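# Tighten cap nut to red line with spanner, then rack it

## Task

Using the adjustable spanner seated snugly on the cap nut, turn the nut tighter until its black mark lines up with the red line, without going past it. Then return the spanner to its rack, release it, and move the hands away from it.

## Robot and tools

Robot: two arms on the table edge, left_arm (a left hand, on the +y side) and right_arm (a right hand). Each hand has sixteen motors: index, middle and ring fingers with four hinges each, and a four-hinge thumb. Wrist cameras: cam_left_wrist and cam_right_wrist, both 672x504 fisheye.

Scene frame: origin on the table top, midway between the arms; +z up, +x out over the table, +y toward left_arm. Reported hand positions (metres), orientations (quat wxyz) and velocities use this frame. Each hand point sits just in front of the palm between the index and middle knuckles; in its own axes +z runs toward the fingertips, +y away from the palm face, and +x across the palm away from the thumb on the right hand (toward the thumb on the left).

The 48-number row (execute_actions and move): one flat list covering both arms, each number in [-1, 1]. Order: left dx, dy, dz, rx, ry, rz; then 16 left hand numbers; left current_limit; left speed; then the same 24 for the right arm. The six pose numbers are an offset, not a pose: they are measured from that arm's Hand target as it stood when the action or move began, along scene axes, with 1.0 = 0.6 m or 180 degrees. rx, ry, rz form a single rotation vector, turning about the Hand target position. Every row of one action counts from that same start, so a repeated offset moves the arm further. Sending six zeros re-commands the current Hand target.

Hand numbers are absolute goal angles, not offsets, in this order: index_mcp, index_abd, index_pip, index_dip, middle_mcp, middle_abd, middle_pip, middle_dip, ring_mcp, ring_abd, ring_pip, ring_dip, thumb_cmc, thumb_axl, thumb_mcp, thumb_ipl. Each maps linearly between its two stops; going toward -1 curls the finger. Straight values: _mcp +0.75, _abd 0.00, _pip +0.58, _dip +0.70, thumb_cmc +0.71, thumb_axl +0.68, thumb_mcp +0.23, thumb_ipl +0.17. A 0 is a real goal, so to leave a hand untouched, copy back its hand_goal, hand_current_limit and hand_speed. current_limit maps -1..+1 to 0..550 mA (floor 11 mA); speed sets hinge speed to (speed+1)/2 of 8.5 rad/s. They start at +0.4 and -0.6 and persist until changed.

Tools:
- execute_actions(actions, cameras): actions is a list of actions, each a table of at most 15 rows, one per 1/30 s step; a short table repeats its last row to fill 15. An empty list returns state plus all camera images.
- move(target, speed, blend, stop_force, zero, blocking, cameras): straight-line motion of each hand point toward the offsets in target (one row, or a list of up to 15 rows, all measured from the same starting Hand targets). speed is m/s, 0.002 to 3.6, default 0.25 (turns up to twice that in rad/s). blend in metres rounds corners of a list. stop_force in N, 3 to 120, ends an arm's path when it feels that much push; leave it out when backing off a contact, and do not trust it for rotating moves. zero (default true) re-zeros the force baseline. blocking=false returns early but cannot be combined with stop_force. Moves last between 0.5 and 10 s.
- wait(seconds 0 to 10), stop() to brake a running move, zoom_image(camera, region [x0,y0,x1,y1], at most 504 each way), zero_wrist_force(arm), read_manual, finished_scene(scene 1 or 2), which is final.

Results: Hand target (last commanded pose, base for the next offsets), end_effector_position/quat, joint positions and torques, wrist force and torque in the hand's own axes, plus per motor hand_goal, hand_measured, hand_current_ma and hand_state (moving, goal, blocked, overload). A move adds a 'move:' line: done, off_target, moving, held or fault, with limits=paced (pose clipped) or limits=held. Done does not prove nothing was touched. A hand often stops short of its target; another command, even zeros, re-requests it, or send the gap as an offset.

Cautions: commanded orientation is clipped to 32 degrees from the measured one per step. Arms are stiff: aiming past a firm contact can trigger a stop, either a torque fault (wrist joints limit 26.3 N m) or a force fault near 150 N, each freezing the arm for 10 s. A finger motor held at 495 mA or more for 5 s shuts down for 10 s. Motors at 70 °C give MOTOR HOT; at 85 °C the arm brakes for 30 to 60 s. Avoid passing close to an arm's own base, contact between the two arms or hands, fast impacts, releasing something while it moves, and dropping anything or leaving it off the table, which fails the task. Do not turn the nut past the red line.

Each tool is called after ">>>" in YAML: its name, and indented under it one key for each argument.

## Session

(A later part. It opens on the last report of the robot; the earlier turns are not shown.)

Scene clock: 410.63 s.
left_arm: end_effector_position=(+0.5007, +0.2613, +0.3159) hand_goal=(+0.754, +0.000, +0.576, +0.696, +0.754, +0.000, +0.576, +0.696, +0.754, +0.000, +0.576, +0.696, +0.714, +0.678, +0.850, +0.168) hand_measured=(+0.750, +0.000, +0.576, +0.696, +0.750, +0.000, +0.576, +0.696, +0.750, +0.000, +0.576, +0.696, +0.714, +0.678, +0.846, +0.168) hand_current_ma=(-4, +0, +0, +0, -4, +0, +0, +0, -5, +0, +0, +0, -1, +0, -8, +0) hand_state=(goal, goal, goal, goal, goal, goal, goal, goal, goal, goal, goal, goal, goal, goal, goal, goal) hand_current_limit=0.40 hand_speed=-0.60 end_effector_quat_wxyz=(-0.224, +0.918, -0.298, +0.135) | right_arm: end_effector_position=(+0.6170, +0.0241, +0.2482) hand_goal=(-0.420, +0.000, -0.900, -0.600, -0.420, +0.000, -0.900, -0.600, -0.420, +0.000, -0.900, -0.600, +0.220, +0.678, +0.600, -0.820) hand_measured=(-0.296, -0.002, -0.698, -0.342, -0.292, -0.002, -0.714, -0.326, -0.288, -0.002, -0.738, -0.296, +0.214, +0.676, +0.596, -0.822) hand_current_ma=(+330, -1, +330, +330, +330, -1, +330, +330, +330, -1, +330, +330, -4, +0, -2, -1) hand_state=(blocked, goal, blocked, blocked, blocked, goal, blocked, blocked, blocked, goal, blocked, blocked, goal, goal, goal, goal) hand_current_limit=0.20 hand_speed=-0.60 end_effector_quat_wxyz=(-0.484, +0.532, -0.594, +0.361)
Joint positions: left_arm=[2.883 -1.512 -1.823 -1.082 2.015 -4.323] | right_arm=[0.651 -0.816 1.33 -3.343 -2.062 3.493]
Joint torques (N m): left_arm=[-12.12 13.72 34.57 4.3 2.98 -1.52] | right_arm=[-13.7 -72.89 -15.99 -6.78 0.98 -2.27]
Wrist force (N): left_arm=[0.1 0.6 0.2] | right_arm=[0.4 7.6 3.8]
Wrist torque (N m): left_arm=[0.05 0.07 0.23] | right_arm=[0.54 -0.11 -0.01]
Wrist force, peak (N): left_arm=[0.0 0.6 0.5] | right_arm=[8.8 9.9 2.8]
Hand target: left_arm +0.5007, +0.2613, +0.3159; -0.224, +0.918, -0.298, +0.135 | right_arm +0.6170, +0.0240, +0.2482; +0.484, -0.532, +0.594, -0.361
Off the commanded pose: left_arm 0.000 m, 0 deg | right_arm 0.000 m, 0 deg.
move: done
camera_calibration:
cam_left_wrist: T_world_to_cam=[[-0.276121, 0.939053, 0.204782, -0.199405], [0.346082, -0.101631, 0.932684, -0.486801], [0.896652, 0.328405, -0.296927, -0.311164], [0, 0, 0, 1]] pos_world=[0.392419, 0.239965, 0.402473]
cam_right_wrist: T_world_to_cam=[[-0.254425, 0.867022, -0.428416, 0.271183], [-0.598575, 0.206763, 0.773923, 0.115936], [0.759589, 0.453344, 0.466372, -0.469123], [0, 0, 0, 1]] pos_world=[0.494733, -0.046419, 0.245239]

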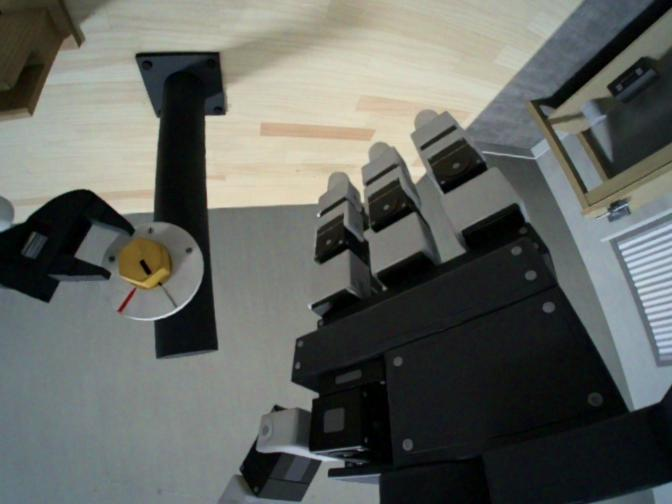

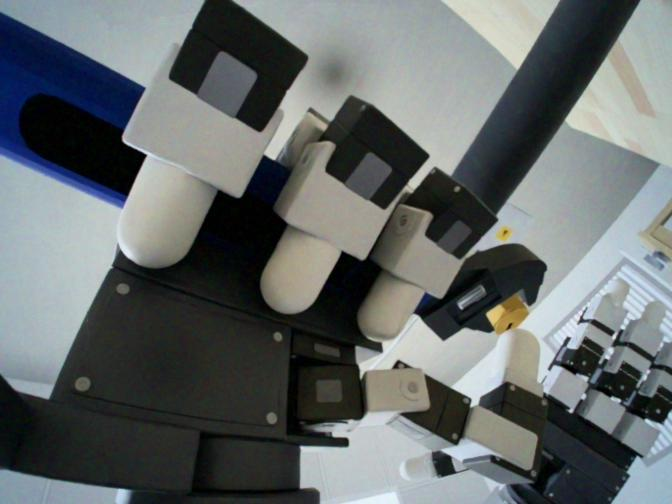

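>>> execute_actions:
  actions:
    - [[0,0,0,0,0,0,0.754,0,0.576,0.696,0.754,0,0.576,0.696,0.754,0,0.576,0.696,0.714,0.678,0.85,0.168,0.4,-0.6,0,0,0,0,0,0,-0.42,0,-0.9,-0.6,-0.42,0,-0.9,-0.6,-0.42,0,-0.9,-0.6,0.36,0.678,0.5,-0.62,0.2,-0.6]]
    - [[0,0,0,0,0,0,0.754,0,0.576,0.696,0.754,0,0.576,0.696,0.754,0,0.576,0.696,0.714,0.678,0.85,0.168,0.4,-0.6,0,0,0,0,0,0,-0.42,0,-0.9,-0.6,-0.42,0,-0.9,-0.6,-0.42,0,-0.9,-0.6,0.355,0.678,0.2,-0.63,0.5,-0.75]]
    - [[0,0,0,0,0,0,0.754,0,0.576,0.696,0.754,0,0.576,0.696,0.754,0,0.576,0.696,0.714,0.678,0.85,0.168,0.4,-0.6,0,0,0,0,0,0,-0.42,0,-0.9,-0.6,-0.42,0,-0.9,-0.6,-0.42,0,-0.9,-0.6,0.31,0.678,0.23,-0.76,0.5,-0.8]]
  cameras: ["all"]

>>> zoom_image:
  camera: "cam_right_wrist"
  region: [450, 278, 494, 312]

>>> execute_actions:
  actions:
    - [[0,0,0,0,0,0,0.754,0,0.576,0.696,0.754,0,0.576,0.696,0.754,0,0.576,0.696,0.714,0.678,0.85,0.168,0.4,-0.6,0,0,0,0,0,0,-0.42,0,-0.9,-0.6,-0.42,0,-0.9,-0.6,-0.42,0,-0.9,-0.6,0.25,0.678,0.24,-0.88,0.5,-0.8]]
  cameras: ["all"]

>>> execute_actions:
  actions:
    - [[0,0,0,0,0,0,0.754,0,0.576,0.696,0.754,0,0.576,0.696,0.754,0,0.576,0.696,0.714,0.678,0.85,0.168,0.4,-0.6,0,0,0,0,0,0,-0.42,0,-0.9,-0.6,-0.42,0,-0.9,-0.6,-0.42,0,-0.9,-0.6,0.22,0.678,0.6,-0.82,0.2,-0.6]]
  cameras: ["all"]

>>> zoom_image:
  camera: "cam_right_wrist"
  region: [450, 278, 494, 312]

>>> zoom_image:
  camera: "cam_left_wrist"
  region: [14, 224, 54, 264]

Scene clock: 413.30 s.
left_arm: end_effector_position=(+0.5007, +0.2613, +0.3159) hand_goal=(+0.754, +0.000, +0.576, +0.696, +0.754, +0.000, +0.576, +0.696, +0.754, +0.000, +0.576, +0.696, +0.714, +0.678, +0.850, +0.168) hand_measured=(+0.750, +0.000, +0.576, +0.696, +0.750, +0.000, +0.576, +0.696, +0.750, +0.000, +0.576, +0.696, +0.714, +0.678, +0.846, +0.168) hand_current_ma=(-4, +0, +0, +0, -4, +0, +0, +0, -5, +0, +0, +0, -1, +0, -8, +0) hand_state=(goal, goal, goal, goal, goal, goal, goal, goal, goal, goal, goal, goal, goal, goal, goal, goal) hand_current_limit=0.40 hand_speed=-0.60 end_effector_quat_wxyz=(-0.224, +0.918, -0.298, +0.135) | right_arm: end_effector_position=(+0.6170, +0.0240, +0.2482) hand_goal=(-0.420, +0.000, -0.900, -0.600, -0.420, +0.000, -0.900, -0.600, -0.420, +0.000, -0.900, -0.600, +0.310, +0.678, +0.230, -0.760) hand_measured=(-0.296, -0.002, -0.698, -0.344, -0.292, -0.002, -0.714, -0.326, -0.288, -0.002, -0.738, -0.298, +0.328, +0.682, +0.280, -0.666) hand_current_ma=(+379, -1, +413, +413, +399, -1, +413, +413, +413, -1, +413, +412, +18, +3, +130, +360) hand_state=(blocked, goal, blocked, blocked, blocked, goal, blocked, blocked, blocked, goal, blocked, blocked, goal, goal, blocked, blocked) hand_current_limit=0.50 hand_speed=-0.80 end_effector_quat_wxyz=(-0.484, +0.532, -0.594, +0.361)
Joint positions: left_arm=[2.883 -1.512 -1.823 -1.082 2.015 -4.323] | right_arm=[0.651 -0.816 1.331 -3.343 -2.062 3.493]
Joint torques (N m): left_arm=[-12.16 13.23 34.65 4.26 3.01 -1.61] | right_arm=[-13.11 -71.82 -15.87 -6.67 0.96 -2.25]
Wrist force (N): left_arm=[0.2 0.5 0.4] | right_arm=[0.5 7.2 3.7]
Wrist torque (N m): left_arm=[0.02 0.05 0.25] | right_arm=[0.48 -0.12 -0.02]
Wrist force, peak (N): left_arm=[0.3 0.8 0.2] | right_arm=[0.3 7.6 3.9]
Hand target: left_arm +0.5007, +0.2613, +0.3159; -0.224, +0.918, -0.298, +0.135 | right_arm +0.6170, +0.0240, +0.2482; +0.484, -0.532, +0.594, -0.361
Off the commanded pose: left_arm 0.000 m, 0 deg | right_arm 0.000 m, 0 deg.
camera_calibration:
cam_left_wrist: T_world_to_cam=[[-0.276121, 0.939053, 0.204782, -0.199405], [0.346082, -0.101631, 0.932684, -0.486801], [0.896652, 0.328405, -0.296927, -0.311164], [0, 0, 0, 1]] pos_world=[0.392419, 0.239965, 0.402473]
cam_right_wrist: T_world_to_cam=[[-0.254425, 0.867022, -0.428416, 0.27127], [-0.598575, 0.206763, 0.773923, 0.115957], [0.759589, 0.453344, 0.466372, -0.469077], [0, 0, 0, 1]] pos_world=[0.494733, -0.046519, 0.245239]

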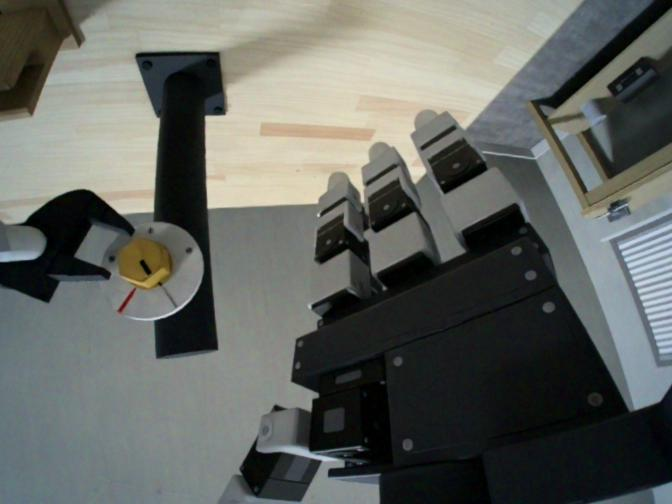

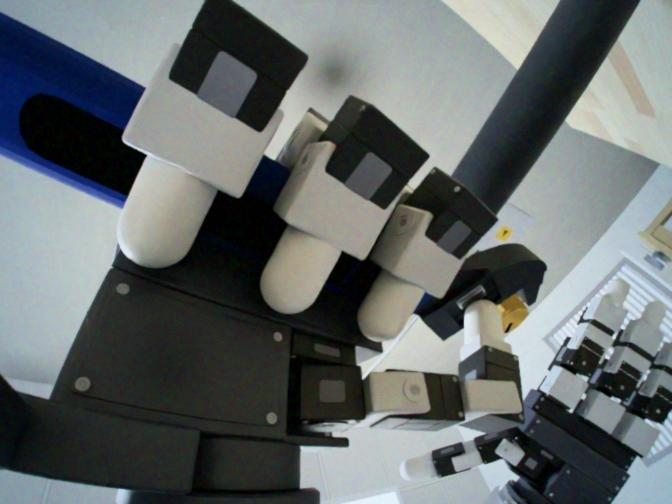

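Scaled by 11.455 from the camera's 672x504 image, which has a finer 960x720 frame.

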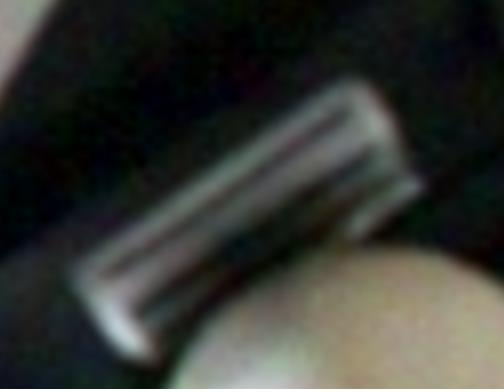

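Scene clock: 414.00 s.
left_arm: end_effector_position=(+0.5007, +0.2613, +0.3159) hand_goal=(+0.754, +0.000, +0.576, +0.696, +0.754, +0.000, +0.576, +0.696, +0.754, +0.000, +0.576, +0.696, +0.714, +0.678, +0.850, +0.168) hand_measured=(+0.750, +0.000, +0.576, +0.696, +0.750, +0.000, +0.576, +0.696, +0.750, +0.000, +0.576, +0.696, +0.714, +0.678, +0.846, +0.168) hand_current_ma=(-4, +0, +0, +0, -4, +0, +0, +0, -5, +0, +0, +0, -1, +0, -8, +0) hand_state=(goal, goal, goal, goal, goal, goal, goal, goal, goal, goal, goal, goal, goal, goal, goal, goal) hand_current_limit=0.40 hand_speed=-0.60 end_effector_quat_wxyz=(-0.224, +0.918, -0.298, +0.135) | right_arm: end_effector_position=(+0.6170, +0.0240, +0.2482) hand_goal=(-0.420, +0.000, -0.900, -0.600, -0.420, +0.000, -0.900, -0.600, -0.420, +0.000, -0.900, -0.600, +0.250, +0.678, +0.240, -0.880) hand_measured=(-0.296, -0.002, -0.698, -0.344, -0.292, -0.002, -0.716, -0.326, -0.288, -0.002, -0.738, -0.298, +0.248, +0.686, +0.302, -0.802) hand_current_ma=(+379, -1, +413, +413, +399, -1, +413, +412, +412, -1, +413, +413, -1, +7, +179, +267) hand_state=(blocked, goal, blocked, blocked, blocked, goal, blocked, blocked, blocked, goal, blocked, blocked, goal, goal, blocked, blocked) hand_current_limit=0.50 hand_speed=-0.80 end_effector_quat_wxyz=(-0.484, +0.532, -0.594, +0.361)
Joint positions: left_arm=[2.883 -1.512 -1.823 -1.082 2.015 -4.323] | right_arm=[0.651 -0.816 1.331 -3.343 -2.062 3.493]
Joint torques (N m): left_arm=[-11.61 13.7 33.93 4.12 2.89 -1.5] | right_arm=[-12.67 -71.45 -15.87 -6.63 0.64 -2.28]
Wrist force (N): left_arm=[-0.1 0.2 0.4] | right_arm=[0.3 7.3 4.1]
Wrist torque (N m): left_arm=[-0.03 0.09 0.23] | right_arm=[0.47 -0.10 -0.03]
Wrist force, peak (N): left_arm=[0.2 0.6 0.3] | right_arm=[0.3 7.5 3.9]
Hand target: left_arm +0.5007, +0.2613, +0.3159; -0.224, +0.918, -0.298, +0.135 | right_arm +0.6170, +0.0240, +0.2482; +0.484, -0.532, +0.594, -0.361
Off the commanded pose: left_arm 0.000 m, 0 deg | right_arm 0.000 m, 0 deg.
camera_calibration:
cam_left_wrist: T_world_to_cam=[[-0.276121, 0.939053, 0.204782, -0.199405], [0.346082, -0.101631, 0.932684, -0.486801], [0.896652, 0.328405, -0.296927, -0.311164], [0, 0, 0, 1]] pos_world=[0.392419, 0.239965, 0.402473]
cam_right_wrist: T_world_to_cam=[[-0.254425, 0.867022, -0.428416, 0.27127], [-0.598575, 0.206763, 0.773923, 0.115957], [0.759589, 0.453344, 0.466372, -0.469077], [0, 0, 0, 1]] pos_world=[0.494733, -0.046519, 0.245239]

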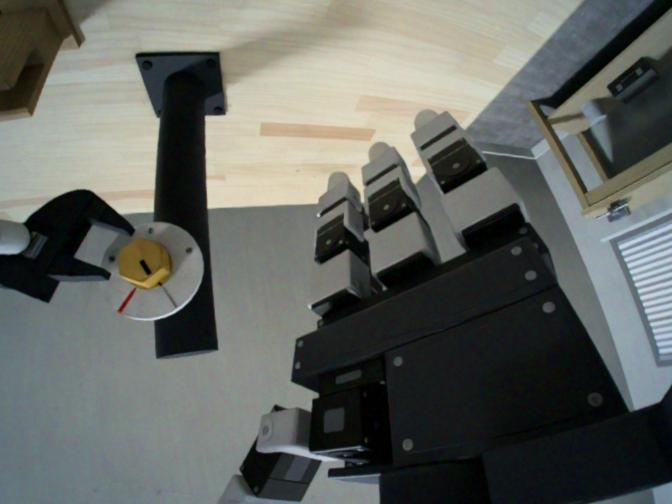

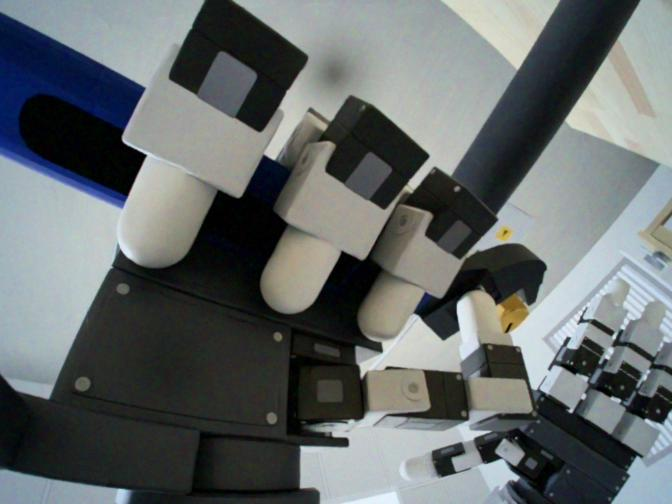

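Scene clock: 414.70 s.
left_arm: end_effector_position=(+0.5007, +0.2613, +0.3159) hand_goal=(+0.754, +0.000, +0.576, +0.696, +0.754, +0.000, +0.576, +0.696, +0.754, +0.000, +0.576, +0.696, +0.714, +0.678, +0.850, +0.168) hand_measured=(+0.750, +0.000, +0.576, +0.696, +0.750, +0.000, +0.576, +0.696, +0.750, +0.000, +0.576, +0.696, +0.714, +0.678, +0.846, +0.168) hand_current_ma=(-4, +0, +0, +0, -4, +0, +0, +0, -5, +0, +0, +0, -1, +0, -8, +0) hand_state=(goal, goal, goal, goal, goal, goal, goal, goal, goal, goal, goal, goal, goal, goal, goal, goal) hand_current_limit=0.40 hand_speed=-0.60 end_effector_quat_wxyz=(-0.224, +0.918, -0.298, +0.135) | right_arm: end_effector_position=(+0.6170, +0.0240, +0.2482) hand_goal=(-0.420, +0.000, -0.900, -0.600, -0.420, +0.000, -0.900, -0.600, -0.420, +0.000, -0.900, -0.600, +0.220, +0.678, +0.600, -0.820) hand_measured=(-0.296, -0.002, -0.698, -0.344, -0.292, -0.002, -0.716, -0.326, -0.288, -0.002, -0.738, -0.298, +0.214, +0.680, +0.596, -0.818) hand_current_ma=(+330, -1, +330, +330, +330, -1, +330, +330, +330, -1, +330, +330, -3, +1, -2, +1) hand_state=(blocked, goal, blocked, blocked, blocked, goal, blocked, blocked, blocked, goal, blocked, blocked, goal, goal, goal, goal) hand_current_limit=0.20 hand_speed=-0.60 end_effector_quat_wxyz=(-0.484, +0.532, -0.594, +0.361)
Joint positions: left_arm=[2.883 -1.512 -1.823 -1.082 2.015 -4.323] | right_arm=[0.651 -0.816 1.331 -3.343 -2.062 3.493]
Joint torques (N m): left_arm=[-11.05 13.69 33.9 4.16 2.99 -1.46] | right_arm=[-12.47 -72.07 -15.47 -6.53 0.43 -2.15]
Wrist force (N): left_arm=[0.1 0.7 0.2] | right_arm=[0.1 7.3 3.6]
Wrist torque (N m): left_arm=[0.06 0.06 0.24] | right_arm=[0.51 -0.07 -0.05]
Wrist force, peak (N): left_arm=[0.3 0.6 0.2] | right_arm=[0.3 7.6 3.8]
Hand target: left_arm +0.5007, +0.2613, +0.3159; -0.224, +0.918, -0.298, +0.135 | right_arm +0.6170, +0.0240, +0.2482; +0.484, -0.532, +0.594, -0.361
Off the commanded pose: left_arm 0.000 m, 0 deg | right_arm 0.000 m, 0 deg.
camera_calibration:
cam_left_wrist: T_world_to_cam=[[-0.276121, 0.939053, 0.204782, -0.199405], [0.346082, -0.101631, 0.932684, -0.486801], [0.896652, 0.328405, -0.296927, -0.311164], [0, 0, 0, 1]] pos_world=[0.392419, 0.239965, 0.402473]
cam_right_wrist: T_world_to_cam=[[-0.254425, 0.867022, -0.428416, 0.27127], [-0.598575, 0.206763, 0.773923, 0.115957], [0.759589, 0.453344, 0.466372, -0.469077], [0, 0, 0, 1]] pos_world=[0.494733, -0.046519, 0.245239]

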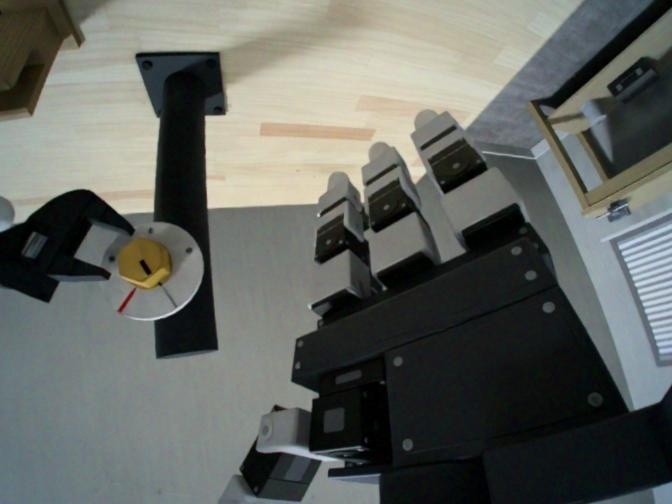

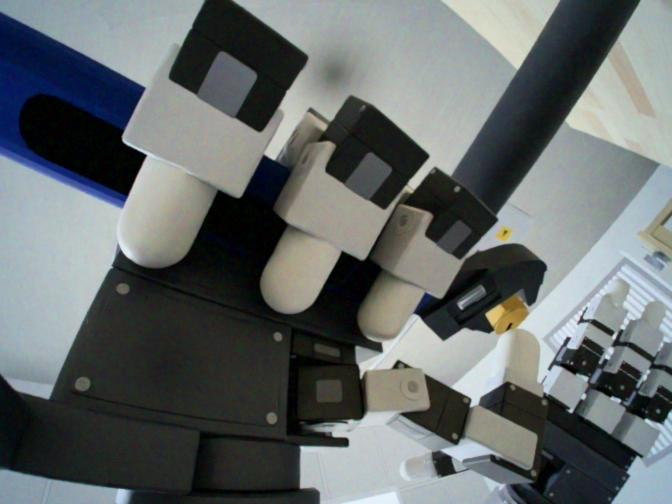

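Scaled by 11.455 from the camera's 672x504 image, which has a finer 960x720 frame.

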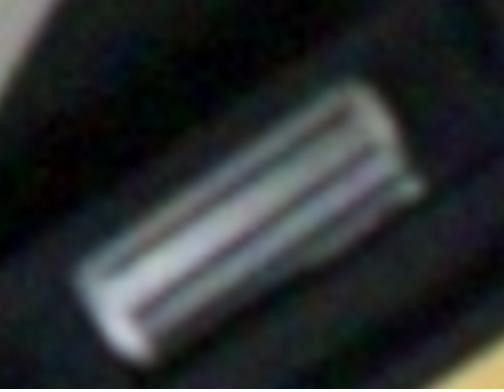

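Scaled by 12.600 from the camera's 672x504 image, which has a finer 960x720 frame.

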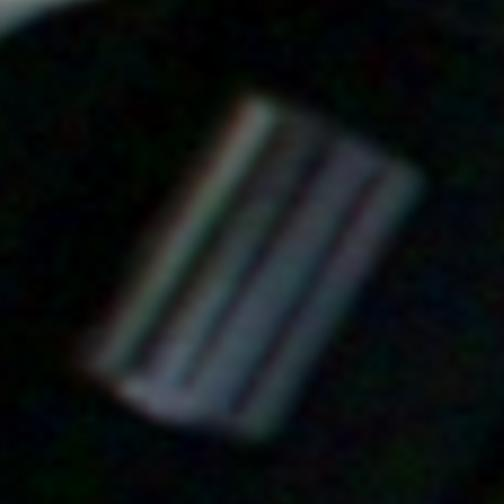

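>>> execute_actions:
  actions:
    - [[0,0,0,0,0,0,0.754,0,0.576,0.696,0.754,0,0.576,0.696,0.754,0,0.576,0.696,0.714,0.678,0.85,0.168,0.4,-0.6,0,0,0,0,0,0,-0.42,0,-0.9,-0.6,-0.42,0,-0.9,-0.6,-0.42,0,-0.9,-0.6,0.36,0.678,0.5,-0.6,0.2,-0.6]]
    - [[0,0,0,0,0,0,0.754,0,0.576,0.696,0.754,0,0.576,0.696,0.754,0,0.576,0.696,0.714,0.678,0.85,0.168,0.4,-0.6,0,0,0,0,0,0,-0.42,0,-0.9,-0.6,-0.42,0,-0.9,-0.6,-0.42,0,-0.9,-0.6,0.36,0.678,0.16,-0.6,0.6,-0.75]]
    - [[0,0,0,0,0,0,0.754,0,0.576,0.696,0.754,0,0.576,0.696,0.754,0,0.576,0.696,0.714,0.678,0.85,0.168,0.4,-0.6,0,0,0,0,0,0,-0.42,0,-0.9,-0.6,-0.42,0,-0.9,-0.6,-0.42,0,-0.9,-0.6,0.26,0.678,0.14,-0.78,0.6,-0.8]]
  cameras: ["cam_right_wrist"]

>>> zoom_image:
  camera: "cam_right_wrist"
  region: [450, 278, 494, 312]

>>> execute_actions:
  actions:
    - [[0,0,0,0,0,0,0.754,0,0.576,0.696,0.754,0,0.576,0.696,0.754,0,0.576,0.696,0.714,0.678,0.85,0.168,0.4,-0.6,0,0,0,0,0,0,-0.42,0,-0.9,-0.6,-0.42,0,-0.9,-0.6,-0.42,0,-0.9,-0.6,0.18,0.678,0.14,-0.9,0.6,-0.8]]
  cameras: ["cam_right_wrist"]

>>> zoom_image:
  camera: "cam_right_wrist"
  region: [450, 278, 494, 312]

>>> execute_actions:
  actions:
    - [[0,0,0,0,0,0,0.754,0,0.576,0.696,0.754,0,0.576,0.696,0.754,0,0.576,0.696,0.714,0.678,0.85,0.168,0.4,-0.6,0,0,0,0,0,0,-0.42,0,-0.9,-0.6,-0.42,0,-0.9,-0.6,-0.42,0,-0.9,-0.6,0.22,0.678,0.6,-0.82,0.2,-0.6]]
  cameras: ["all"]

>>> zoom_image:
  camera: "cam_right_wrist"
  region: [450, 278, 494, 312]

Scene clock: 420.60 s.
left_arm: end_effector_position=(+0.5007, +0.2613, +0.3159) hand_goal=(+0.754, +0.000, +0.576, +0.696, +0.754, +0.000, +0.576, +0.696, +0.754, +0.000, +0.576, +0.696, +0.714, +0.678, +0.850, +0.168) hand_measured=(+0.750, +0.000, +0.576, +0.696, +0.750, +0.000, +0.576, +0.696, +0.750, +0.000, +0.576, +0.696, +0.714, +0.678, +0.846, +0.168) hand_current_ma=(-4, +0, +0, +0, -4, +0, +0, +0, -5, +0, +0, +0, -1, +0, -8, +0) hand_state=(goal, goal, goal, goal, goal, goal, goal, goal, goal, goal, goal, goal, goal, goal, goal, goal) hand_current_limit=0.40 hand_speed=-0.60 end_effector_quat_wxyz=(-0.224, +0.918, -0.298, +0.135) | right_arm: end_effector_position=(+0.6170, +0.0240, +0.2482) hand_goal=(-0.420, +0.000, -0.900, -0.600, -0.420, +0.000, -0.900, -0.600, -0.420, +0.000, -0.900, -0.600, +0.260, +0.678, +0.140, -0.780) hand_measured=(-0.296, -0.002, -0.698, -0.344, -0.292, -0.002, -0.716, -0.328, -0.288, -0.002, -0.738, -0.298, +0.324, +0.692, +0.244, -0.602) hand_current_ma=(+379, -1, +440, +440, +399, -1, +440, +440, +425, -1, +440, +440, +127, +17, +395, +440) hand_state=(blocked, goal, blocked, blocked, blocked, goal, blocked, blocked, blocked, goal, blocked, blocked, blocked, goal, blocked, blocked) hand_current_limit=0.60 hand_speed=-0.80 end_effector_quat_wxyz=(-0.484, +0.532, -0.594, +0.361)
Joint positions: left_arm=[2.883 -1.512 -1.823 -1.082 2.015 -4.323] | right_arm=[0.651 -0.816 1.331 -3.343 -2.062 3.493]
Joint torques (N m): left_arm=[-11.26 13.1 34.34 4.08 3.01 -1.48] | right_arm=[-11.31 -69 -17.27 -6.37 -0.71 -1.84]
Wrist force (N): left_arm=[0.1 0.4 0.2] | right_arm=[0.3 7.1 3.7]
Wrist torque (N m): left_arm=[0.03 0.07 0.24] | right_arm=[0.47 -0.09 -0.03]
Wrist force, peak (N): left_arm=[0.1 0.6 0.7] | right_arm=[0.5 7.7 3.8]
Hand target: left_arm +0.5007, +0.2613, +0.3159; -0.224, +0.918, -0.298, +0.135 | right_arm +0.6170, +0.0240, +0.2482; +0.484, -0.532, +0.594, -0.361
Off the commanded pose: left_arm 0.000 m, 0 deg | right_arm 0.000 m, 0 deg.
camera_calibration:
cam_right_wrist: T_world_to_cam=[[-0.254425, 0.867022, -0.428416, 0.27127], [-0.598575, 0.206763, 0.773923, 0.115957], [0.759589, 0.453344, 0.466372, -0.469077], [0, 0, 0, 1]] pos_world=[0.494733, -0.046519, 0.245239]
Images, in order (width x height): cam_right_wrist 672x504.

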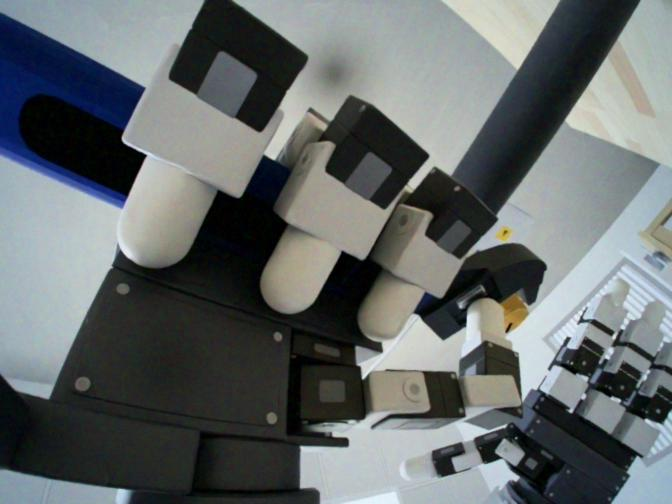

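Scaled by 11.455 from the camera's 672x504 image, which has a finer 960x720 frame.

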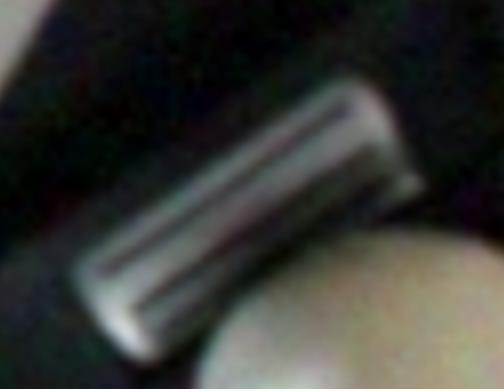

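Scene clock: 421.30 s.
left_arm: end_effector_position=(+0.5007, +0.2613, +0.3159) hand_goal=(+0.754, +0.000, +0.576, +0.696, +0.754, +0.000, +0.576, +0.696, +0.754, +0.000, +0.576, +0.696, +0.714, +0.678, +0.850, +0.168) hand_measured=(+0.750, +0.000, +0.576, +0.696, +0.750, +0.000, +0.576, +0.696, +0.750, +0.000, +0.576, +0.696, +0.714, +0.678, +0.846, +0.168) hand_current_ma=(-4, +0, +0, +0, -4, +0, +0, +0, -5, +0, +0, +0, -1, +0, -8, +0) hand_state=(goal, goal, goal, goal, goal, goal, goal, goal, goal, goal, goal, goal, goal, goal, goal, goal) hand_current_limit=0.40 hand_speed=-0.60 end_effector_quat_wxyz=(-0.224, +0.918, -0.298, +0.135) | right_arm: end_effector_position=(+0.6170, +0.0240, +0.2482) hand_goal=(-0.420, +0.000, -0.900, -0.600, -0.420, +0.000, -0.900, -0.600, -0.420, +0.000, -0.900, -0.600, +0.180, +0.678, +0.140, -0.900) hand_measured=(-0.296, -0.002, -0.698, -0.344, -0.292, -0.002, -0.716, -0.328, -0.288, -0.002, -0.738, -0.298, +0.308, +0.706, +0.244, -0.602) hand_current_ma=(+379, -1, +440, +440, +399, -1, +440, +440, +425, -1, +440, +440, +380, +48, +395, +440) hand_state=(blocked, goal, blocked, blocked, blocked, goal, blocked, blocked, blocked, goal, blocked, blocked, blocked, blocked, blocked, blocked) hand_current_limit=0.60 hand_speed=-0.80 end_effector_quat_wxyz=(-0.484, +0.532, -0.594, +0.361)
Joint positions: left_arm=[2.883 -1.512 -1.823 -1.082 2.015 -4.323] | right_arm=[0.651 -0.816 1.331 -3.343 -2.062 3.493]
Joint torques (N m): left_arm=[-12.33 13.43 33.7 4.15 3 -1.44] | right_arm=[-10.69 -68.56 -17.27 -6.25 -0.54 -1.82]
Wrist force (N): left_arm=[0.0 0.5 0.1] | right_arm=[0.4 7.1 3.8]
Wrist torque (N m): left_arm=[0.04 0.07 0.24] | right_arm=[0.46 -0.10 -0.03]
Wrist force, peak (N): left_arm=[-0.2 0.6 0.4] | right_arm=[0.6 7.5 3.7]
Hand target: left_arm +0.5007, +0.2613, +0.3159; -0.224, +0.918, -0.298, +0.135 | right_arm +0.6170, +0.0240, +0.2482; +0.484, -0.532, +0.594, -0.361
Off the commanded pose: left_arm 0.000 m, 0 deg | right_arm 0.000 m, 0 deg.
camera_calibration:
cam_right_wrist: T_world_to_cam=[[-0.254425, 0.867022, -0.428416, 0.27127], [-0.598575, 0.206763, 0.773923, 0.115957], [0.759589, 0.453344, 0.466372, -0.469077], [0, 0, 0, 1]] pos_world=[0.494733, -0.046519, 0.245239]
Images, in order (width x height): cam_right_wrist 672x504.

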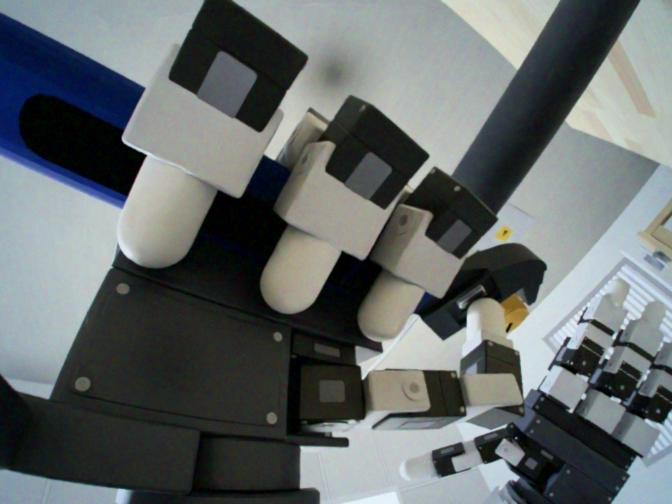

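Scaled by 11.455 from the camera's 672x504 image, which has a finer 960x720 frame.

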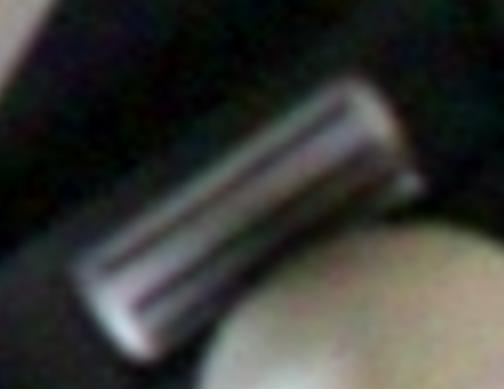

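Scene clock: 422.00 s.
left_arm: end_effector_position=(+0.5007, +0.2613, +0.3159) hand_goal=(+0.754, +0.000, +0.576, +0.696, +0.754, +0.000, +0.576, +0.696, +0.754, +0.000, +0.576, +0.696, +0.714, +0.678, +0.850, +0.168) hand_measured=(+0.750, +0.000, +0.576, +0.696, +0.750, +0.000, +0.576, +0.696, +0.750, +0.000, +0.576, +0.696, +0.714, +0.678, +0.846, +0.168) hand_current_ma=(-4, +0, +0, +0, -4, +0, +0, +0, -5, +0, +0, +0, -1, +0, -8, +0) hand_state=(goal, goal, goal, goal, goal, goal, goal, goal, goal, goal, goal, goal, goal, goal, goal, goal) hand_current_limit=0.40 hand_speed=-0.60 end_effector_quat_wxyz=(-0.224, +0.918, -0.298, +0.135) | right_arm: end_effector_position=(+0.6170, +0.0240, +0.2482) hand_goal=(-0.420, +0.000, -0.900, -0.600, -0.420, +0.000, -0.900, -0.600, -0.420, +0.000, -0.900, -0.600, +0.220, +0.678, +0.600, -0.820) hand_measured=(-0.296, -0.002, -0.698, -0.344, -0.292, -0.002, -0.716, -0.328, -0.288, -0.002, -0.738, -0.298, +0.214, +0.680, +0.596, -0.818) hand_current_ma=(+330, -1, +330, +330, +330, -1, +330, +330, +330, -1, +330, +330, -3, +1, -2, +1) hand_state=(blocked, goal, blocked, blocked, blocked, goal, blocked, blocked, blocked, goal, blocked, blocked, goal, goal, goal, goal) hand_current_limit=0.20 hand_speed=-0.60 end_effector_quat_wxyz=(-0.484, +0.532, -0.594, +0.361)
Joint positions: left_arm=[2.883 -1.512 -1.823 -1.082 2.015 -4.323] | right_arm=[0.651 -0.816 1.331 -3.343 -2.062 3.493]
Joint torques (N m): left_arm=[-11.37 13.67 33.87 4.13 2.83 -1.45] | right_arm=[-11.01 -68.53 -17.86 -6.21 -0.64 -1.74]
Wrist force (N): left_arm=[0.1 0.7 0.4] | right_arm=[0.7 7.3 3.7]
Wrist torque (N m): left_arm=[0.04 0.07 0.23] | right_arm=[0.51 -0.15 0.02]
Wrist force, peak (N): left_arm=[0.1 0.7 0.4] | right_arm=[0.2 7.6 4.0]
Hand target: left_arm +0.5007, +0.2613, +0.3159; -0.224, +0.918, -0.298, +0.135 | right_arm +0.6170, +0.0240, +0.2482; +0.484, -0.532, +0.594, -0.361
Off the commanded pose: left_arm 0.000 m, 0 deg | right_arm 0.000 m, 0 deg.
camera_calibration:
cam_left_wrist: T_world_to_cam=[[-0.276121, 0.939053, 0.204782, -0.199405], [0.346082, -0.101631, 0.932684, -0.486801], [0.896652, 0.328405, -0.296927, -0.311164], [0, 0, 0, 1]] pos_world=[0.392419, 0.239965, 0.402473]
cam_right_wrist: T_world_to_cam=[[-0.254425, 0.867022, -0.428416, 0.27127], [-0.598575, 0.206763, 0.773923, 0.115957], [0.759589, 0.453344, 0.466372, -0.469077], [0, 0, 0, 1]] pos_world=[0.494733, -0.046519, 0.245239]

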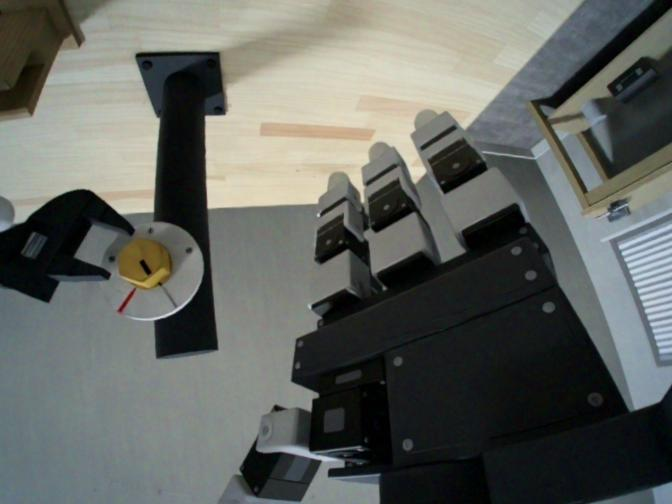

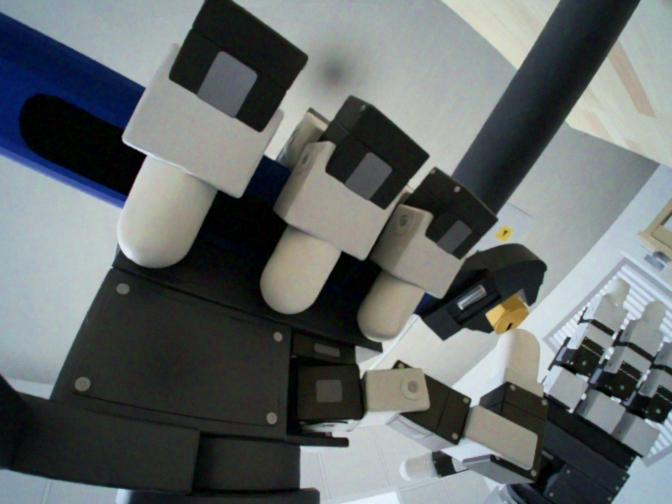

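Scaled by 11.455 from the camera's 672x504 image, which has a finer 960x720 frame.

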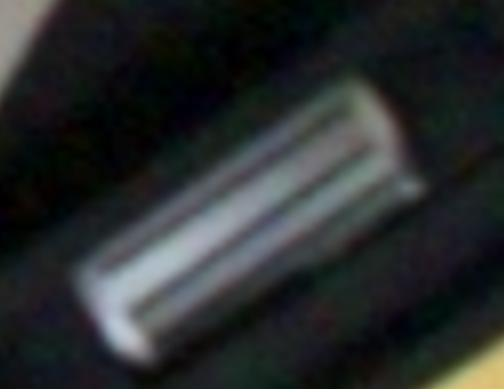

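>>> move:
  target:
    - [0,0,0,0,0,0,0.754,0,0.576,0.696,0.754,0,0.576,0.696,0.754,0,0.576,0.696,0.714,0.678,0.85,0.168,0.4,-0.6,0,0.00846,0.00515,0,0,0,-0.42,0,-0.9,-0.6,-0.42,0,-0.9,-0.6,-0.42,0,-0.9,-0.6,0.22,0.678,0.6,-0.82,0.2,-0.6]
  speed: 0.04
  cameras: []

>>> move:
  target: [0,0,0,0,0,0,0.754,0,0.576,0.696,0.754,0,0.576,0.696,0.754,0,0.576,0.696,0.714,0.678,0.85,0.168,0.4,-0.6,0,0.0121,0.00563,0,0,0,-0.42,0,-0.9,-0.6,-0.42,0,-0.9,-0.6,-0.42,0,-0.9,-0.6,0.22,0.678,0.6,-0.82,0.2,-0.6]
  speed: 0.006
  stop_force: 8
  cameras: []

Scene clock: 425.10 s.
left_arm: end_effector_position=(+0.5007, +0.2613, +0.3159) hand_goal=(+0.754, +0.000, +0.576, +0.696, +0.754, +0.000, +0.576, +0.696, +0.754, +0.000, +0.576, +0.696, +0.714, +0.678, +0.850, +0.168) hand_measured=(+0.750, +0.000, +0.576, +0.696, +0.750, +0.000, +0.576, +0.696, +0.750, +0.000, +0.576, +0.696, +0.714, +0.678, +0.846, +0.168) hand_current_ma=(-4, +0, +0, +0, -4, +0, +0, +0, -5, +0, +0, +0, -1, +0, -8, +0) hand_state=(goal, goal, goal, goal, goal, goal, goal, goal, goal, goal, goal, goal, goal, goal, goal, goal) hand_current_limit=0.40 hand_speed=-0.60 end_effector_quat_wxyz=(-0.224, +0.918, -0.298, +0.135) | right_arm: end_effector_position=(+0.6170, +0.0290, +0.2512) hand_goal=(-0.420, +0.000, -0.900, -0.600, -0.420, +0.000, -0.900, -0.600, -0.420, +0.000, -0.900, -0.600, +0.220, +0.678, +0.600, -0.820) hand_measured=(-0.296, -0.002, -0.698, -0.344, -0.292, -0.002, -0.716, -0.328, -0.288, -0.002, -0.738, -0.298, +0.214, +0.680, +0.596, -0.818) hand_current_ma=(+330, -1, +330, +330, +330, -1, +330, +330, +330, -1, +330, +330, -3, +1, -2, +1) hand_state=(blocked, goal, blocked, blocked, blocked, goal, blocked, blocked, blocked, goal, blocked, blocked, goal, goal, goal, goal) hand_current_limit=0.20 hand_speed=-0.60 end_effector_quat_wxyz=(-0.484, +0.532, -0.594, +0.361)
Joint positions: left_arm=[2.883 -1.512 -1.823 -1.082 2.015 -4.323] | right_arm=[0.657 -0.812 1.314 -3.329 -2.068 3.495]
Joint torques (N m): left_arm=[-11.4 13.47 34.68 3.98 2.81 -1.3] | right_arm=[12.58 -48.32 -34.97 -1.45 -1.83 2.47]
Wrist force (N): left_arm=[-0.1 0.4 0.4] | right_arm=[0.1 7.3 3.8]
Wrist torque (N m): left_arm=[0.00 0.08 0.23] | right_arm=[0.50 -0.06 -0.20]
Wrist force, peak (N): left_arm=[0.1 0.7 0.6] | right_arm=[0.6 7.9 3.6]
Hand target: left_arm +0.5007, +0.2613, +0.3159; -0.224, +0.918, -0.298, +0.135 | right_arm +0.6170, +0.0291, +0.2512; +0.484, -0.532, +0.594, -0.361
Off the commanded pose: left_arm 0.000 m, 0 deg | right_arm 0.000 m, 0 deg.
move: done
No camera images: "cameras" was empty.

Scene clock: 426.90 s.
left_arm: end_effector_position=(+0.5007, +0.2613, +0.3159) hand_goal=(+0.754, +0.000, +0.576, +0.696, +0.754, +0.000, +0.576, +0.696, +0.754, +0.000, +0.576, +0.696, +0.714, +0.678, +0.850, +0.168) hand_measured=(+0.750, +0.000, +0.576, +0.696, +0.750, +0.000, +0.576, +0.696, +0.750, +0.000, +0.576, +0.696, +0.714, +0.678, +0.846, +0.168) hand_current_ma=(-4, +0, +0, +0, -4, +0, +0, +0, -5, +0, +0, +0, -1, +0, -8, +0) hand_state=(goal, goal, goal, goal, goal, goal, goal, goal, goal, goal, goal, goal, goal, goal, goal, goal) hand_current_limit=0.40 hand_speed=-0.60 end_effector_quat_wxyz=(-0.224, +0.918, -0.298, +0.135) | right_arm: end_effector_position=(+0.6170, +0.0312, +0.2521) hand_goal=(-0.420, +0.000, -0.900, -0.600, -0.420, +0.000, -0.900, -0.600, -0.420, +0.000, -0.900, -0.600, +0.220, +0.678, +0.600, -0.820) hand_measured=(-0.296, -0.004, -0.698, -0.344, -0.292, -0.004, -0.716, -0.328, -0.288, -0.004, -0.738, -0.298, +0.214, +0.680, +0.596, -0.818) hand_current_ma=(+330, -2, +330, +330, +330, -1, +330, +330, +330, -1, +330, +330, -3, +1, -2, +1) hand_state=(blocked, goal, blocked, blocked, blocked, goal, blocked, blocked, blocked, goal, blocked, blocked, goal, goal, goal, goal) hand_current_limit=0.20 hand_speed=-0.60 end_effector_quat_wxyz=(-0.484, +0.532, -0.594, +0.361)
Joint positions: left_arm=[2.883 -1.512 -1.823 -1.082 2.015 -4.323] | right_arm=[0.66 -0.81 1.307 -3.324 -2.071 3.496]
Joint torques (N m): left_arm=[-11.62 13.38 33.93 4.12 2.98 -1.35] | right_arm=[-12.84 -80.47 -20.24 -8.53 0.98 -0.98]
Wrist force (N): left_arm=[0.1 0.3 0.4] | right_arm=[1.6 15.6 6.4]
Wrist torque (N m): left_arm=[0.00 0.05 0.24] | right_arm=[0.82 0.29 -1.11]
Wrist force, peak (N): left_arm=[0.2 0.5 0.6] | right_arm=[7.9 14.9 5.4]
Hand target: left_arm +0.5007, +0.2613, +0.3159; -0.224, +0.918, -0.298, +0.135 | right_arm +0.6170, +0.0312, +0.2521; +0.484, -0.532, +0.594, -0.361 (not the last commanded pose)
Off the commanded pose: left_arm 0.000 m, 0 deg | right_arm 0.006 m, 0 deg.
move: contact (right_arm)
No camera images: "cameras" was empty.

>>> move:
  target:
    - [0,0,0,0,0,0,0.754,0,0.576,0.696,0.754,0,0.576,0.696,0.754,0,0.576,0.696,0.714,0.678,0.85,0.168,0.4,-0.6,0,-0.0045,-0.0021,0,0,0,-0.42,0,-0.9,-0.6,-0.42,0,-0.9,-0.6,-0.42,0,-0.9,-0.6,0.22,0.678,0.6,-0.82,0.2,-0.6]
    - [0,0,0,0,0,0,0.754,0,0.576,0.696,0.754,0,0.576,0.696,0.754,0,0.576,0.696,0.714,0.678,0.85,0.168,0.4,-0.6,0,-0.0043,-0.0026,0,0,0,-0.42,0,-0.9,-0.6,-0.42,0,-0.9,-0.6,-0.42,0,-0.9,-0.6,0.22,0.678,0.6,-0.82,0.2,-0.6]
  speed: 0.03
  cameras: []

>>> move:
  target: [0,0,0,0,0,0,0.754,0,0.576,0.696,0.754,0,0.576,0.696,0.754,0,0.576,0.696,0.714,0.678,0.85,0.168,0.4,-0.6,0,0.0151,0.00704,0,0,0,-0.42,0,-0.9,-0.6,-0.42,0,-0.9,-0.6,-0.42,0,-0.9,-0.6,0.22,0.678,0.6,-0.82,0.2,-0.6]
  speed: 0.006
  stop_force: 8
  cameras: ["cam_left_wrist"]

>>> zoom_image:
  camera: "cam_left_wrist"
  region: [70, 210, 180, 300]

Scene clock: 428.50 s.
left_arm: end_effector_position=(+0.5007, +0.2613, +0.3159) hand_goal=(+0.754, +0.000, +0.576, +0.696, +0.754, +0.000, +0.576, +0.696, +0.754, +0.000, +0.576, +0.696, +0.714, +0.678, +0.850, +0.168) hand_measured=(+0.750, +0.000, +0.576, +0.696, +0.750, +0.000, +0.576, +0.696, +0.750, +0.000, +0.576, +0.696, +0.714, +0.678, +0.846, +0.168) hand_current_ma=(-4, +0, +0, +0, -4, +0, +0, +0, -5, +0, +0, +0, -1, +0, -8, +0) hand_state=(goal, goal, goal, goal, goal, goal, goal, goal, goal, goal, goal, goal, goal, goal, goal, goal) hand_current_limit=0.40 hand_speed=-0.60 end_effector_quat_wxyz=(-0.224, +0.918, -0.298, +0.135) | right_arm: end_effector_position=(+0.6170, +0.0286, +0.2508) hand_goal=(-0.420, +0.000, -0.900, -0.600, -0.420, +0.000, -0.900, -0.600, -0.420, +0.000, -0.900, -0.600, +0.220, +0.678, +0.600, -0.820) hand_measured=(-0.296, -0.004, -0.698, -0.344, -0.292, -0.004, -0.716, -0.328, -0.288, -0.004, -0.738, -0.298, +0.214, +0.680, +0.596, -0.818) hand_current_ma=(+330, -1, +330, +330, +330, -1, +330, +330, +330, -1, +330, +330, -3, +1, -2, +1) hand_state=(blocked, goal, blocked, blocked, blocked, goal, blocked, blocked, blocked, goal, blocked, blocked, goal, goal, goal, goal) hand_current_limit=0.20 hand_speed=-0.60 end_effector_quat_wxyz=(-0.484, +0.532, -0.594, +0.361)
Joint positions: left_arm=[2.883 -1.512 -1.823 -1.082 2.015 -4.323] | right_arm=[0.657 -0.812 1.316 -3.331 -2.068 3.495]
Joint torques (N m): left_arm=[-11.84 13.23 34.09 3.98 2.84 -1.39] | right_arm=[-13.19 -55.39 -14.85 -6.78 1.04 -2.25]
Wrist force (N): left_arm=[0.0 0.2 0.1] | right_arm=[0.5 7.4 3.7]
Wrist torque (N m): left_arm=[-0.01 0.07 0.24] | right_arm=[0.52 -0.12 -0.06]
Wrist force, peak (N): left_arm=[0.0 0.7 0.3] | right_arm=[1.6 15.8 6.8]
Hand target: left_arm +0.5007, +0.2613, +0.3159; -0.224, +0.918, -0.298, +0.135 | right_arm +0.6170, +0.0286, +0.2506; +0.484, -0.532, +0.594, -0.361
Off the commanded pose: left_arm 0.000 m, 0 deg | right_arm 0.000 m, 0 deg.
move: done
No camera images: "cameras" was empty.

Scene clock: 430.43 s.
left_arm: end_effector_position=(+0.5007, +0.2613, +0.3159) hand_goal=(+0.754, +0.000, +0.576, +0.696, +0.754, +0.000, +0.576, +0.696, +0.754, +0.000, +0.576, +0.696, +0.714, +0.678, +0.850, +0.168) hand_measured=(+0.750, +0.000, +0.576, +0.696, +0.750, +0.000, +0.576, +0.696, +0.750, +0.000, +0.576, +0.696, +0.714, +0.678, +0.846, +0.168) hand_current_ma=(-4, +0, +0, +0, -4, +0, +0, +0, -5, +0, +0, +0, -1, +0, -8, +0) hand_state=(goal, goal, goal, goal, goal, goal, goal, goal, goal, goal, goal, goal, goal, goal, goal, goal) hand_current_limit=0.40 hand_speed=-0.60 end_effector_quat_wxyz=(-0.224, +0.918, -0.298, +0.135) | right_arm: end_effector_position=(+0.6170, +0.0314, +0.2518) hand_goal=(-0.420, +0.000, -0.900, -0.600, -0.420, +0.000, -0.900, -0.600, -0.420, +0.000, -0.900, -0.600, +0.220, +0.678, +0.600, -0.820) hand_measured=(-0.296, -0.004, -0.698, -0.344, -0.292, -0.004, -0.716, -0.328, -0.288, -0.004, -0.738, -0.298, +0.214, +0.680, +0.596, -0.818) hand_current_ma=(+330, -1, +330, +330, +330, -1, +330, +330, +330, -1, +330, +330, -3, +1, -2, +1) hand_state=(blocked, goal, blocked, blocked, blocked, goal, blocked, blocked, blocked, goal, blocked, blocked, goal, goal, goal, goal) hand_current_limit=0.20 hand_speed=-0.60 end_effector_quat_wxyz=(-0.484, +0.532, -0.594, +0.361)
Joint positions: left_arm=[2.883 -1.512 -1.823 -1.082 2.015 -4.323] | right_arm=[0.66 -0.809 1.307 -3.324 -2.071 3.496]
Joint torques (N m): left_arm=[-11.35 13.9 33.46 3.82 2.91 -1.3] | right_arm=[-9.83 -77.42 -19.44 -7.73 1.52 -0.67]
Wrist force (N): left_arm=[-0.1 0.1 0.2] | right_arm=[8.2 11.3 4.0]
Wrist torque (N m): left_arm=[-0.01 0.08 0.23] | right_arm=[0.62 -0.29 -0.50]
Wrist force, peak (N): left_arm=[0.0 0.8 0.2] | right_arm=[14.6 11.3 2.5]
Hand target: left_arm +0.5007, +0.2613, +0.3159; -0.224, +0.918, -0.298, +0.135 | right_arm +0.6170, +0.0314, +0.2518; +0.484, -0.532, +0.594, -0.361 (not the last commanded pose)
Off the commanded pose: left_arm 0.000 m, 0 deg | right_arm 0.007 m, 0 deg.
move: contact (right_arm)
camera_calibration:
cam_left_wrist: T_world_to_cam=[[-0.276121, 0.939053, 0.204782, -0.199405], [0.346082, -0.101631, 0.932684, -0.486801], [0.896652, 0.328405, -0.296927, -0.311164], [0, 0, 0, 1]] pos_world=[0.392419, 0.239965, 0.402473]
Images, in order (width x height): cam_left_wrist 672x504.

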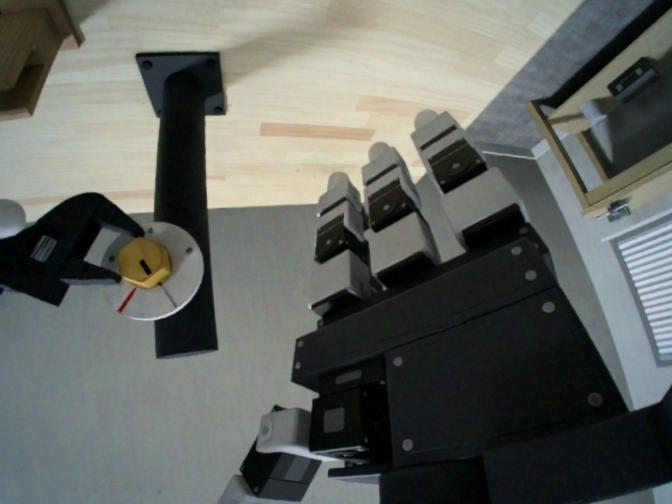

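Scaled by 4.582 from the camera's 672x504 image, which has a finer 960x720 frame.

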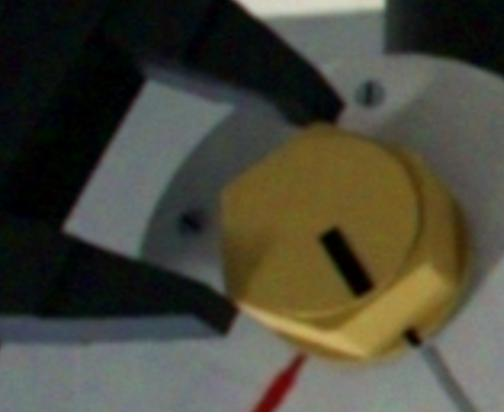

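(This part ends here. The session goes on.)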